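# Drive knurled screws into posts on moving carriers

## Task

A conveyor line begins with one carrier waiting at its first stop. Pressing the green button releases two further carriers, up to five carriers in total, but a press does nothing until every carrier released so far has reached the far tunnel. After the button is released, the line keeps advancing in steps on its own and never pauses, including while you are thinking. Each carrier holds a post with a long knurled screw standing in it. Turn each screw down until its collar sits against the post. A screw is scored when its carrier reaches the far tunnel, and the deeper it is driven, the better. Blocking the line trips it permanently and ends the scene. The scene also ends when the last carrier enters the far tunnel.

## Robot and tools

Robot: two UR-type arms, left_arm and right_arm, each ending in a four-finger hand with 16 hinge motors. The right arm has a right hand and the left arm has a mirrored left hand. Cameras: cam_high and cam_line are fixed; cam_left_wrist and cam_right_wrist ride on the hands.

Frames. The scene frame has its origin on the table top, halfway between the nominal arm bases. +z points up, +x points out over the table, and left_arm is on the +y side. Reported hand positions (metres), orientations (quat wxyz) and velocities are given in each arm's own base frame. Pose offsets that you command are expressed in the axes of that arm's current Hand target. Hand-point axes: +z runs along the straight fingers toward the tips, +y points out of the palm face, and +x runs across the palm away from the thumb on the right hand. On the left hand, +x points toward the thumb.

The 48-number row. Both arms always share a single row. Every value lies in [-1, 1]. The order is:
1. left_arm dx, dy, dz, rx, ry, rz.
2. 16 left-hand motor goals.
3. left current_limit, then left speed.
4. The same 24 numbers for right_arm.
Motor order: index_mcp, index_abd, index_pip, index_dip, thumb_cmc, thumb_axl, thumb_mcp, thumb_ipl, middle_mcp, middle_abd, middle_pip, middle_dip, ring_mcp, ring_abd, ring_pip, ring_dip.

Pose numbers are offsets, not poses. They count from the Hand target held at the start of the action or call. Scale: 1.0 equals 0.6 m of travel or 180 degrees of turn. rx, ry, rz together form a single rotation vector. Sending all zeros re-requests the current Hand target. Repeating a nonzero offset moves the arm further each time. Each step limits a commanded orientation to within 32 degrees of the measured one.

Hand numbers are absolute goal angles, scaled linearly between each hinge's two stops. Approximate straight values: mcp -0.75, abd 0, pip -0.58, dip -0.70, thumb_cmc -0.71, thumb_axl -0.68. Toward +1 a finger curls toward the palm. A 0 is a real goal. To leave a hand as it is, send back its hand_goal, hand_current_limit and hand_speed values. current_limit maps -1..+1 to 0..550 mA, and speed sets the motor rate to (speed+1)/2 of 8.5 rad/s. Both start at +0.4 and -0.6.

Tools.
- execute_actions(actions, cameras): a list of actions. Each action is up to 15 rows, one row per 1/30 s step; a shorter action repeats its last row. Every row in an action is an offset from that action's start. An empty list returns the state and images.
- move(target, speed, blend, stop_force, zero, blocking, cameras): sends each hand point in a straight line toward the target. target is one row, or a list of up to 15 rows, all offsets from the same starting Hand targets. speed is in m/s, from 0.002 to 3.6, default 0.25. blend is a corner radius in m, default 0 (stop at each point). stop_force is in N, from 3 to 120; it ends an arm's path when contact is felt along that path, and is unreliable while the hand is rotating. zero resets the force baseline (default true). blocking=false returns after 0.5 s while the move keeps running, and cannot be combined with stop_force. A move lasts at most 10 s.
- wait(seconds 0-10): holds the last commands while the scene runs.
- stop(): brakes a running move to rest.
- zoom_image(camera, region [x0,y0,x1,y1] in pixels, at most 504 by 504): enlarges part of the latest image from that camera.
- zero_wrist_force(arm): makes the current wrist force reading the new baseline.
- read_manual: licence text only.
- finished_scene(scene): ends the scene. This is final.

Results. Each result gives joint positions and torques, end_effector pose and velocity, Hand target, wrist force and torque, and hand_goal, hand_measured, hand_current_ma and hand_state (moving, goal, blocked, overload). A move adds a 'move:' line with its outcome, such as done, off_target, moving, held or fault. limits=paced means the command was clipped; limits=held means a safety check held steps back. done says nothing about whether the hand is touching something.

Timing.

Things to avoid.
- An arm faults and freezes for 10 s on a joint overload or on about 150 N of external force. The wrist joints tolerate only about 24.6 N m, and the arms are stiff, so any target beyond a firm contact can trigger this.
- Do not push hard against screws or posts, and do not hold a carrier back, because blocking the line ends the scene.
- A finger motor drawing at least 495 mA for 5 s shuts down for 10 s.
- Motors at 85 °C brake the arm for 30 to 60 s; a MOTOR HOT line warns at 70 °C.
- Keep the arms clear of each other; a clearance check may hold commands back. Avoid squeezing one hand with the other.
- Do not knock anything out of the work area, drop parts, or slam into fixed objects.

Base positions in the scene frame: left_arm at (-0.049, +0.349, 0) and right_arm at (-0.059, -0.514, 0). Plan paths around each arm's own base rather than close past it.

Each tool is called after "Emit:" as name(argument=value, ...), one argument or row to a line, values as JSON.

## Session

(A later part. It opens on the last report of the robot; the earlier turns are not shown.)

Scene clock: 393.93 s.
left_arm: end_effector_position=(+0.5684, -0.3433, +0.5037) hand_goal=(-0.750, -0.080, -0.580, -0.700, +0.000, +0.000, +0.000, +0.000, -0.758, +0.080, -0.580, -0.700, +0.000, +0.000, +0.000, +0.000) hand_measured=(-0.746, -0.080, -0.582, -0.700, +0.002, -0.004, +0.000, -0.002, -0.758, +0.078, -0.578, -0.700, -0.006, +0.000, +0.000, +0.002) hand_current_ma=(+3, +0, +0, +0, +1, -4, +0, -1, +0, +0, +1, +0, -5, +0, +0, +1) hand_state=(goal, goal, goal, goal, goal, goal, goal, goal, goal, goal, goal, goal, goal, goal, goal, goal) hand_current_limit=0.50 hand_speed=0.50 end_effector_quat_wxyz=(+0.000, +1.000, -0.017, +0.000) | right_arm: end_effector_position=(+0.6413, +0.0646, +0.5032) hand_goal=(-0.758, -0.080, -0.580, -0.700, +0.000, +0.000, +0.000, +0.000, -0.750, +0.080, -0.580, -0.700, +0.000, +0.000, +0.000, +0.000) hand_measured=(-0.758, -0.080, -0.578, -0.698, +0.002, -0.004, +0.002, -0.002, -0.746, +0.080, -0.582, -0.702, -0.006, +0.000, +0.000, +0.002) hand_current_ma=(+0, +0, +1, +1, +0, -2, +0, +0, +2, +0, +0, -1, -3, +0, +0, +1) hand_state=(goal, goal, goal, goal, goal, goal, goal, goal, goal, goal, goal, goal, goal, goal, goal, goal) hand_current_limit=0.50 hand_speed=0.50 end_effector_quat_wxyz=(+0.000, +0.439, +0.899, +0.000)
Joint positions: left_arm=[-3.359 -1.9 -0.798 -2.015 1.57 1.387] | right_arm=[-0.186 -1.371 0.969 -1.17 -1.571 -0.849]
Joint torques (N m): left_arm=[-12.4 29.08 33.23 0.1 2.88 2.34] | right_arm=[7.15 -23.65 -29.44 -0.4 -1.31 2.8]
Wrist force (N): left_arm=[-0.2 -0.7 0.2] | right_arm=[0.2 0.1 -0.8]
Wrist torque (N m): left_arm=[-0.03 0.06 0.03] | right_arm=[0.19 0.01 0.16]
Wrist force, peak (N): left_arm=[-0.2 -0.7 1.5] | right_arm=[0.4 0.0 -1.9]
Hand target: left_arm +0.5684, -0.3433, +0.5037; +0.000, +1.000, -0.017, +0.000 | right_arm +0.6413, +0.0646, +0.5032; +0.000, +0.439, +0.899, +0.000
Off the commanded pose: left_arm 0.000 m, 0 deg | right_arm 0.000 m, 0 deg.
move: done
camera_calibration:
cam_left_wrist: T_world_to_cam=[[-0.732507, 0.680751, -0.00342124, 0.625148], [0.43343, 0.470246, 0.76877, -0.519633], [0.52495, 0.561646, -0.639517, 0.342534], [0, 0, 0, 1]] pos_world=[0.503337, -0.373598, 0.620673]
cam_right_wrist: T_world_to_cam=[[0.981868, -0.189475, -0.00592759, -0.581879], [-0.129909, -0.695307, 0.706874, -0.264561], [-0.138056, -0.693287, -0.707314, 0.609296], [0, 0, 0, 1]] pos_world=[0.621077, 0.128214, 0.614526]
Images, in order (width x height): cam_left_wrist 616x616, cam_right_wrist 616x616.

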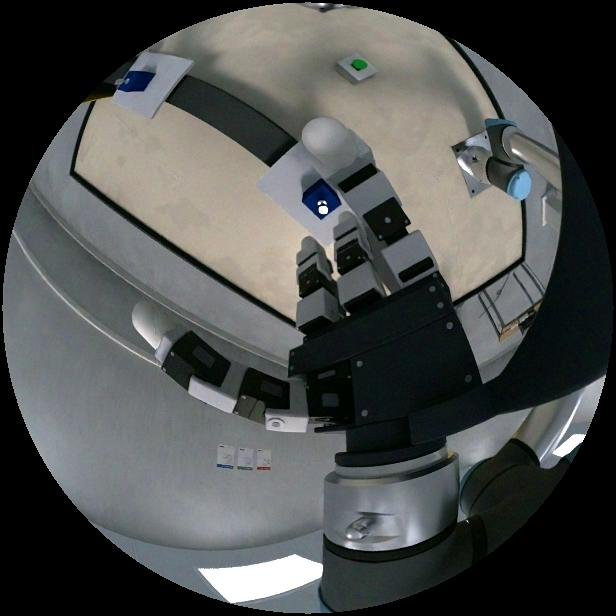

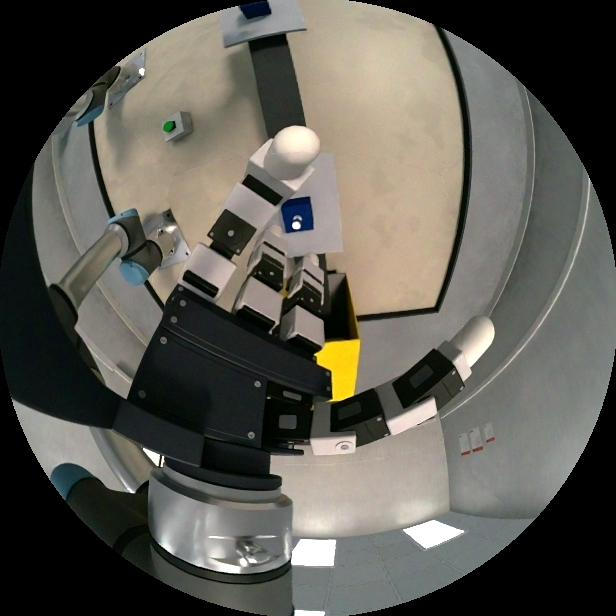

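Emit:
move(
  target=[-0.033,-0.9163,-0.0105,0,0,0,-0.75,-0.08,-0.58,-0.7,0,0,0,0,-0.758,0.08,-0.58,-0.7,0,0,0,0,0.5,0.5,0,0,0,0,0,0,-0.758,-0.08,-0.58,-0.7,0,0,0,0,-0.75,0.08,-0.58,-0.7,0,0,0,0,0.5,0.5],
  speed=0.3,
  cameras=["cam_line"],
)

Scene clock: 397.77 s.
left_arm: end_effector_position=(+0.5670, +0.2067, +0.5095) hand_goal=(-0.750, -0.080, -0.580, -0.700, +0.000, +0.000, +0.000, +0.000, -0.758, +0.080, -0.580, -0.700, +0.000, +0.000, +0.000, +0.000) hand_measured=(-0.748, -0.080, -0.582, -0.700, +0.002, -0.004, +0.000, -0.002, -0.758, +0.078, -0.578, -0.700, -0.006, +0.000, +0.000, +0.002) hand_current_ma=(+1, +0, +0, +0, +1, -4, +0, -1, +0, +0, +1, +0, -5, +0, +0, +1) hand_state=(goal, goal, goal, goal, goal, goal, goal, goal, goal, goal, goal, goal, goal, goal, goal, goal) hand_current_limit=0.50 hand_speed=0.50 end_effector_quat_wxyz=(+0.000, +1.000, -0.017, +0.000) | right_arm: end_effector_position=(+0.6413, +0.0646, +0.5032) hand_goal=(-0.758, -0.080, -0.580, -0.700, +0.000, +0.000, +0.000, +0.000, -0.750, +0.080, -0.580, -0.700, +0.000, +0.000, +0.000, +0.000) hand_measured=(-0.758, -0.080, -0.578, -0.698, +0.002, -0.004, +0.002, -0.002, -0.746, +0.080, -0.582, -0.702, -0.006, +0.000, +0.000, +0.002) hand_current_ma=(+0, +0, +1, +1, +0, -2, +0, +0, +2, +0, +0, -1, -3, +0, +0, +1) hand_state=(goal, goal, goal, goal, goal, goal, goal, goal, goal, goal, goal, goal, goal, goal, goal, goal) hand_current_limit=0.50 hand_speed=0.50 end_effector_quat_wxyz=(+0.000, +0.439, +0.899, +0.000)
Joint positions: left_arm=[-2.434 -1.955 -0.702 -2.056 1.57 2.312] | right_arm=[-0.186 -1.371 0.969 -1.169 -1.571 -0.849]
Joint torques (N m): left_arm=[11.54 30.71 31.98 -0.03 2.55 2.44] | right_arm=[7.45 -23.7 -29.32 -0.36 -1.36 2.69]
Wrist force (N): left_arm=[-0.3 -0.6 0.4] | right_arm=[0.6 0.0 -1.1]
Wrist torque (N m): left_arm=[-0.04 0.09 -0.19] | right_arm=[0.18 -0.03 0.17]
Wrist force, peak (N): left_arm=[-0.4 -2.5 0.2] | right_arm=[0.7 0.1 -1.0]
Hand target: left_arm +0.5671, +0.2068, +0.5095; +0.000, +1.000, -0.017, +0.000 | right_arm +0.6413, +0.0646, +0.5032; +0.000, +0.439, +0.899, +0.000
Off the commanded pose: left_arm 0.000 m, 0 deg | right_arm 0.000 m, 0 deg.
move: done
Images, in order (width x height): cam_line 896x504.

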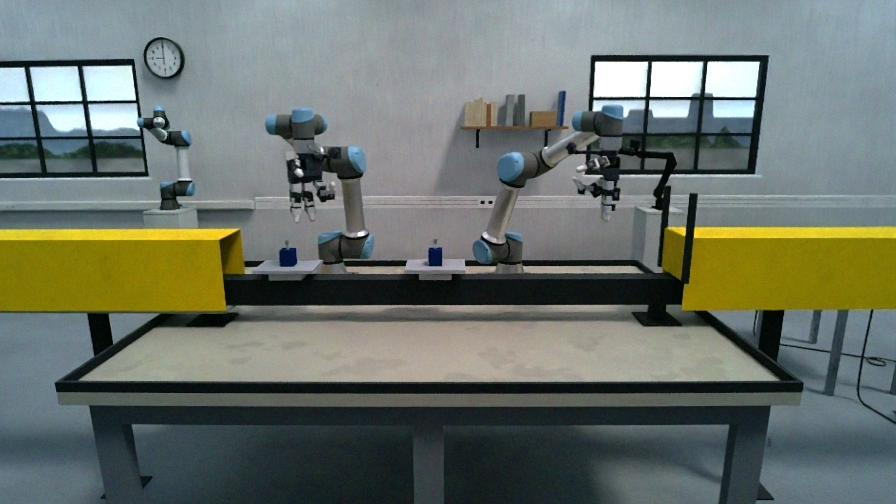

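Emit:
wait(
  seconds=2.6,
  cameras=["cam_right_wrist","cam_line"],
)

Emit:
zoom_image(
  camera="cam_right_wrist",
  region=[246, 180, 326, 260],
)

Emit:
zoom_image(
  camera="cam_line",
  region=[262, 210, 342, 290],
)

Scene clock: 400.70 s.
left_arm: end_effector_position=(+0.5671, +0.2068, +0.5095) hand_goal=(-0.750, -0.080, -0.580, -0.700, +0.000, +0.000, +0.000, +0.000, -0.758, +0.080, -0.580, -0.700, +0.000, +0.000, +0.000, +0.000) hand_measured=(-0.748, -0.080, -0.582, -0.700, +0.002, -0.004, +0.000, -0.002, -0.758, +0.078, -0.578, -0.700, -0.006, +0.000, +0.000, +0.002) hand_current_ma=(+1, +0, +0, +0, +1, -4, +0, -1, +0, +0, +1, +0, -5, +0, +0, +1) hand_state=(goal, goal, goal, goal, goal, goal, goal, goal, goal, goal, goal, goal, goal, goal, goal, goal) hand_current_limit=0.50 hand_speed=0.50 end_effector_quat_wxyz=(+0.000, +1.000, -0.017, +0.000) | right_arm: end_effector_position=(+0.6413, +0.0646, +0.5032) hand_goal=(-0.758, -0.080, -0.580, -0.700, +0.000, +0.000, +0.000, +0.000, -0.750, +0.080, -0.580, -0.700, +0.000, +0.000, +0.000, +0.000) hand_measured=(-0.758, -0.080, -0.578, -0.698, +0.002, -0.004, +0.002, -0.002, -0.746, +0.080, -0.582, -0.702, -0.006, +0.000, +0.000, +0.002) hand_current_ma=(+0, +0, +1, +1, +0, -2, +0, +0, +2, +0, +0, -1, -3, +0, +0, +1) hand_state=(goal, goal, goal, goal, goal, goal, goal, goal, goal, goal, goal, goal, goal, goal, goal, goal) hand_current_limit=0.50 hand_speed=0.50 end_effector_quat_wxyz=(+0.000, +0.439, +0.899, +0.000)
Joint positions: left_arm=[-2.434 -1.955 -0.702 -2.056 1.57 2.312] | right_arm=[-0.186 -1.371 0.969 -1.169 -1.571 -0.849]
Joint torques (N m): left_arm=[10.27 31.16 32.22 -0.23 2.64 2.38] | right_arm=[7.64 -23.61 -29.27 -0.35 -1.23 2.6]
Wrist force (N): left_arm=[-0.4 -0.6 -0.1] | right_arm=[0.5 -0.1 -1.0]
Wrist torque (N m): left_arm=[0.00 0.09 -0.19] | right_arm=[0.17 -0.02 0.17]
Wrist force, peak (N): left_arm=[-0.6 -0.8 0.4] | right_arm=[0.4 0.2 -1.2]
Hand target: left_arm +0.5671, +0.2068, +0.5095; +0.000, +1.000, -0.017, +0.000 | right_arm +0.6413, +0.0646, +0.5032; +0.000, +0.439, +0.899, +0.000
Off the commanded pose: left_arm 0.000 m, 0 deg | right_arm 0.000 m, 0 deg.
wait: 2.60 s; at rest from the start
camera_calibration:
cam_right_wrist: T_world_to_cam=[[0.981868, -0.189475, -0.00592759, -0.581879], [-0.129909, -0.695307, 0.706874, -0.264561], [-0.138056, -0.693287, -0.707314, 0.609296], [0, 0, 0, 1]] pos_world=[0.621077, 0.128214, 0.614526]
Images, in order (width x height): cam_line 896x504, cam_right_wrist 616x616.

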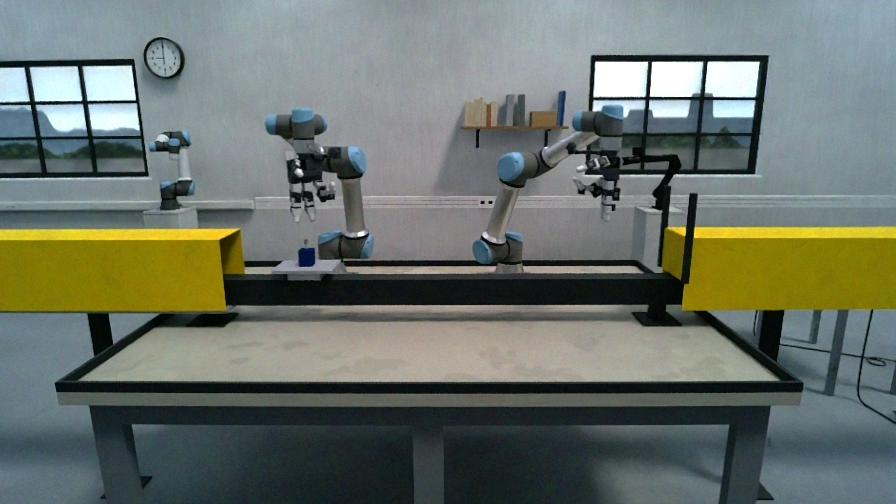

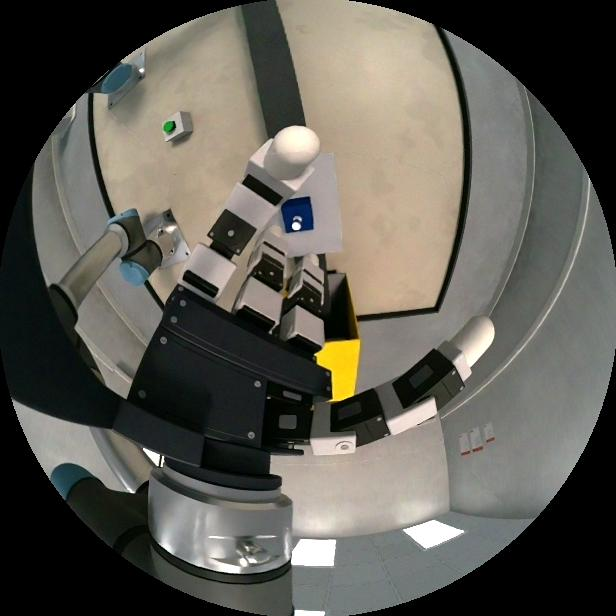

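Scaled by 6.300 from the camera's 616x616 image, which has a finer 880x880 frame.

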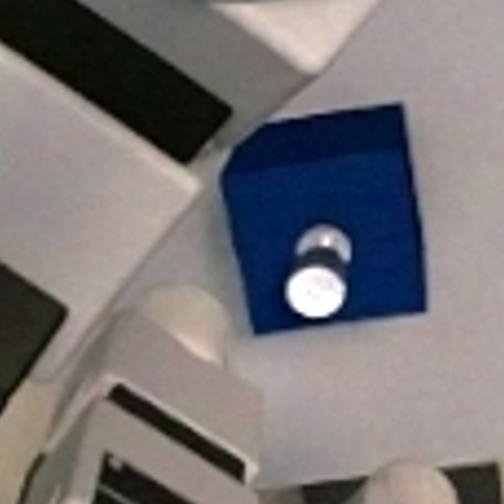

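Scaled by 6.300 from the camera's 896x504 image, which has a finer 1280x720 frame.

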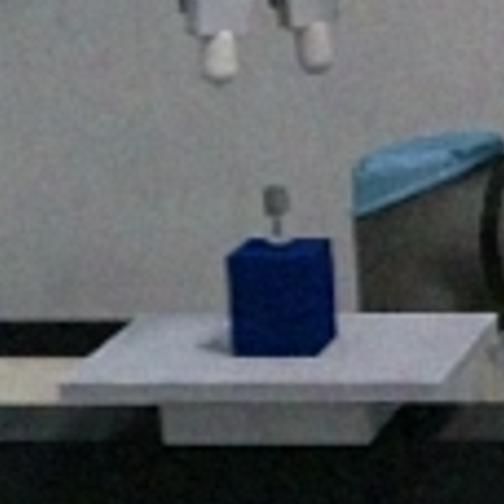

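Emit:
move(
  target=[0,0,0,0,0,0,0,0,0,0,0,0,0,0,0,0,0,0,0,0,0,0,0.5,0.5,0,0,0.1353,0,0,0,-0.758,-0.08,-0.58,-0.7,0,0,0,0,-0.75,0.08,-0.58,-0.7,0,0,0,0,0.5,0.5],
  speed=0.25,
  cameras=["cam_right_wrist"],
)

Emit:
zoom_image(
  camera="cam_right_wrist",
  region=[256, 210, 326, 280],
)

Emit:
execute_actions(
  actions=[
    [[0,0,0,0,0,0,0,0,0,0,0,0,0,0,0,0,0,0,0,0,0,0,0.5,0.5,0,0,0,0,0,0,-0.758,0.23,-0.58,-0.7,0,0,0,0,-0.75,-0.23,-0.58,-0.7,0,0,0,0,0.5,0.5]],
    [[0,0,0,0,0,0,0,0,0,0,0,0,0,0,0,0,0,0,0,0,0,0,0.5,0.5,0,0,0,0,0,0,-0.838,0.23,-0.58,-0.7,0,0,0,0,-0.67,-0.23,-0.58,-0.7,0,0,0,0,0.5,0.5]],
  ],
  cameras=["cam_right_wrist"],
)

Emit:
zoom_image(
  camera="cam_right_wrist",
  region=[256, 210, 326, 280],
)

Scene clock: 403.40 s.
left_arm: end_effector_position=(+0.5670, +0.2068, +0.5095) hand_goal=(+0.000, +0.000, +0.000, +0.000, +0.000, +0.000, +0.000, +0.000, +0.000, +0.000, +0.000, +0.000, +0.000, +0.000, +0.000, +0.000) hand_measured=(-0.012, -0.002, -0.006, -0.004, +0.002, -0.004, +0.000, -0.002, -0.016, +0.004, -0.004, -0.002, -0.006, +0.000, +0.000, +0.002) hand_current_ma=(-15, -1, -4, -2, +1, -4, +0, -1, -20, +1, -3, -1, -5, +0, +0, +1) hand_state=(goal, goal, goal, goal, goal, goal, goal, goal, goal, goal, goal, goal, goal, goal, goal, goal) hand_current_limit=0.50 hand_speed=0.50 end_effector_quat_wxyz=(+0.000, +1.000, -0.017, +0.000) | right_arm: end_effector_position=(+0.6414, +0.0646, +0.4221) hand_goal=(-0.758, -0.080, -0.580, -0.700, +0.000, +0.000, +0.000, +0.000, -0.750, +0.080, -0.580, -0.700, +0.000, +0.000, +0.000, +0.000) hand_measured=(-0.758, -0.080, -0.578, -0.698, +0.002, -0.004, +0.002, -0.002, -0.746, +0.080, -0.582, -0.702, -0.006, +0.000, +0.000, +0.002) hand_current_ma=(+0, +0, +1, +1, +0, -2, +0, +0, +2, +0, +0, -1, -3, +0, +0, +1) hand_state=(goal, goal, goal, goal, goal, goal, goal, goal, goal, goal, goal, goal, goal, goal, goal, goal) hand_current_limit=0.50 hand_speed=0.50 end_effector_quat_wxyz=(+0.000, +0.439, +0.899, +0.000)
Joint positions: left_arm=[-2.434 -1.955 -0.702 -2.056 1.57 2.312] | right_arm=[-0.186 -1.432 1.257 -1.397 -1.571 -0.849]
Joint torques (N m): left_arm=[3.38 31.58 30.38 0.48 -1.38 2.22] | right_arm=[-5.72 -42.31 -16 -4.43 1.88 -2.8]
Wrist force (N): left_arm=[-0.6 -0.6 0.0] | right_arm=[-0.1 0.1 -1.0]
Wrist torque (N m): left_arm=[0.09 0.12 -0.21] | right_arm=[0.20 0.05 0.05]
Wrist force, peak (N): left_arm=[-0.6 -2.3 -0.1] | right_arm=[0.5 0.4 -2.0]
Hand target: left_arm +0.5671, +0.2068, +0.5095; +0.000, +1.000, -0.017, +0.000 | right_arm +0.6414, +0.0646, +0.4220; +0.000, +0.439, +0.899, +0.000
Off the commanded pose: left_arm 0.000 m, 0 deg | right_arm 0.000 m, 0 deg.
move: done
camera_calibration:
cam_right_wrist: T_world_to_cam=[[0.981867, -0.189474, -0.0060664, -0.582383], [-0.12981, -0.695317, 0.706883, -0.207286], [-0.138154, -0.693277, -0.707305, 0.552001], [0, 0, 0, 1]] pos_world=[0.621176, 0.128214, 0.533427]
Images, in order (width x height): cam_right_wrist 616x616.

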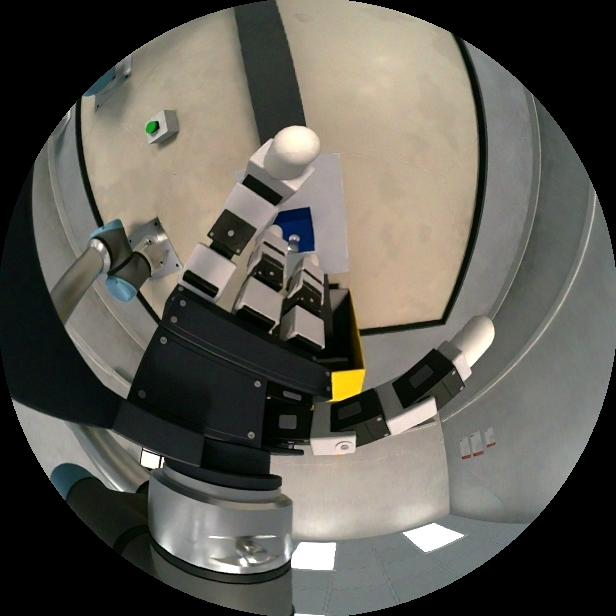

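Scaled by 7.200 from the camera's 616x616 image, which has a finer 880x880 frame.

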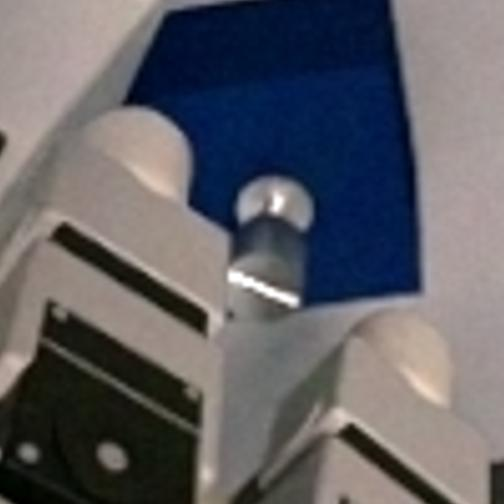

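Scene clock: 404.60 s.
left_arm: end_effector_position=(+0.5670, +0.2068, +0.5095) hand_goal=(+0.000, +0.000, +0.000, +0.000, +0.000, +0.000, +0.000, +0.000, +0.000, +0.000, +0.000, +0.000, +0.000, +0.000, +0.000, +0.000) hand_measured=(-0.012, -0.002, -0.006, -0.004, +0.002, -0.004, +0.000, -0.002, -0.016, +0.004, -0.004, -0.002, -0.006, +0.000, +0.000, +0.002) hand_current_ma=(-15, -1, -4, -2, +1, -4, +0, -1, -20, +1, -3, -1, -5, +0, +0, +1) hand_state=(goal, goal, goal, goal, goal, goal, goal, goal, goal, goal, goal, goal, goal, goal, goal, goal) hand_current_limit=0.50 hand_speed=0.50 end_effector_quat_wxyz=(+0.000, +1.000, -0.017, +0.000) | right_arm: end_effector_position=(+0.6414, +0.0646, +0.4220) hand_goal=(-0.838, +0.230, -0.580, -0.700, +0.000, +0.000, +0.000, +0.000, -0.670, -0.230, -0.580, -0.700, +0.000, +0.000, +0.000, +0.000) hand_measured=(-0.824, +0.106, -0.580, -0.702, +0.002, -0.004, +0.002, -0.002, -0.680, -0.108, -0.580, -0.700, -0.006, +0.000, +0.000, +0.002) hand_current_ma=(+12, -268, +0, +0, +0, -2, +0, +0, -7, +262, +0, +0, -3, +0, +0, +1) hand_state=(goal, blocked, goal, goal, goal, goal, goal, goal, goal, blocked, goal, goal, goal, goal, goal, goal) hand_current_limit=0.50 hand_speed=0.50 end_effector_quat_wxyz=(+0.000, +0.439, +0.899, +0.000)
Joint positions: left_arm=[-2.434 -1.955 -0.702 -2.056 1.57 2.312] | right_arm=[-0.186 -1.432 1.257 -1.397 -1.571 -0.849]
Joint torques (N m): left_arm=[-5.41 31.36 28.43 1.34 -2.73 2.21] | right_arm=[-5.52 -39.18 -20.29 -2.82 1.58 -2.67]
Wrist force (N): left_arm=[-0.4 -0.6 0.0] | right_arm=[0.5 0.2 -0.9]
Wrist torque (N m): left_arm=[0.10 0.08 -0.18] | right_arm=[0.22 -0.02 0.10]
Wrist force, peak (N): left_arm=[-0.4 -0.9 0.3] | right_arm=[-0.2 -0.1 3.7]
Hand target: left_arm +0.5671, +0.2068, +0.5095; +0.000, +1.000, -0.017, +0.000 | right_arm +0.6414, +0.0646, +0.4220; +0.000, +0.439, +0.899, +0.000
Off the commanded pose: left_arm 0.000 m, 0 deg | right_arm 0.000 m, 0 deg.
camera_calibration:
cam_right_wrist: T_world_to_cam=[[0.981868, -0.189475, -0.00592759, -0.582458], [-0.129909, -0.695307, 0.706874, -0.207221], [-0.138056, -0.693287, -0.707314, 0.551946], [0, 0, 0, 1]] pos_world=[0.621177, 0.128214, 0.533426]
Images, in order (width x height): cam_right_wrist 616x616.

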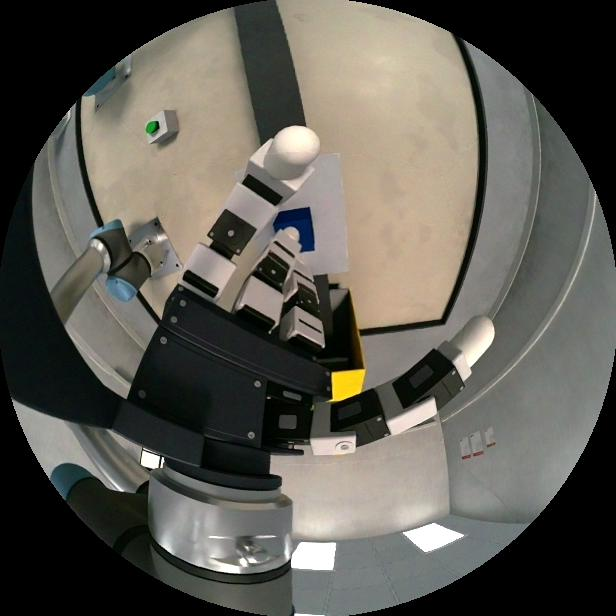

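Scaled by 7.200 from the camera's 616x616 image, which has a finer 880x880 frame.

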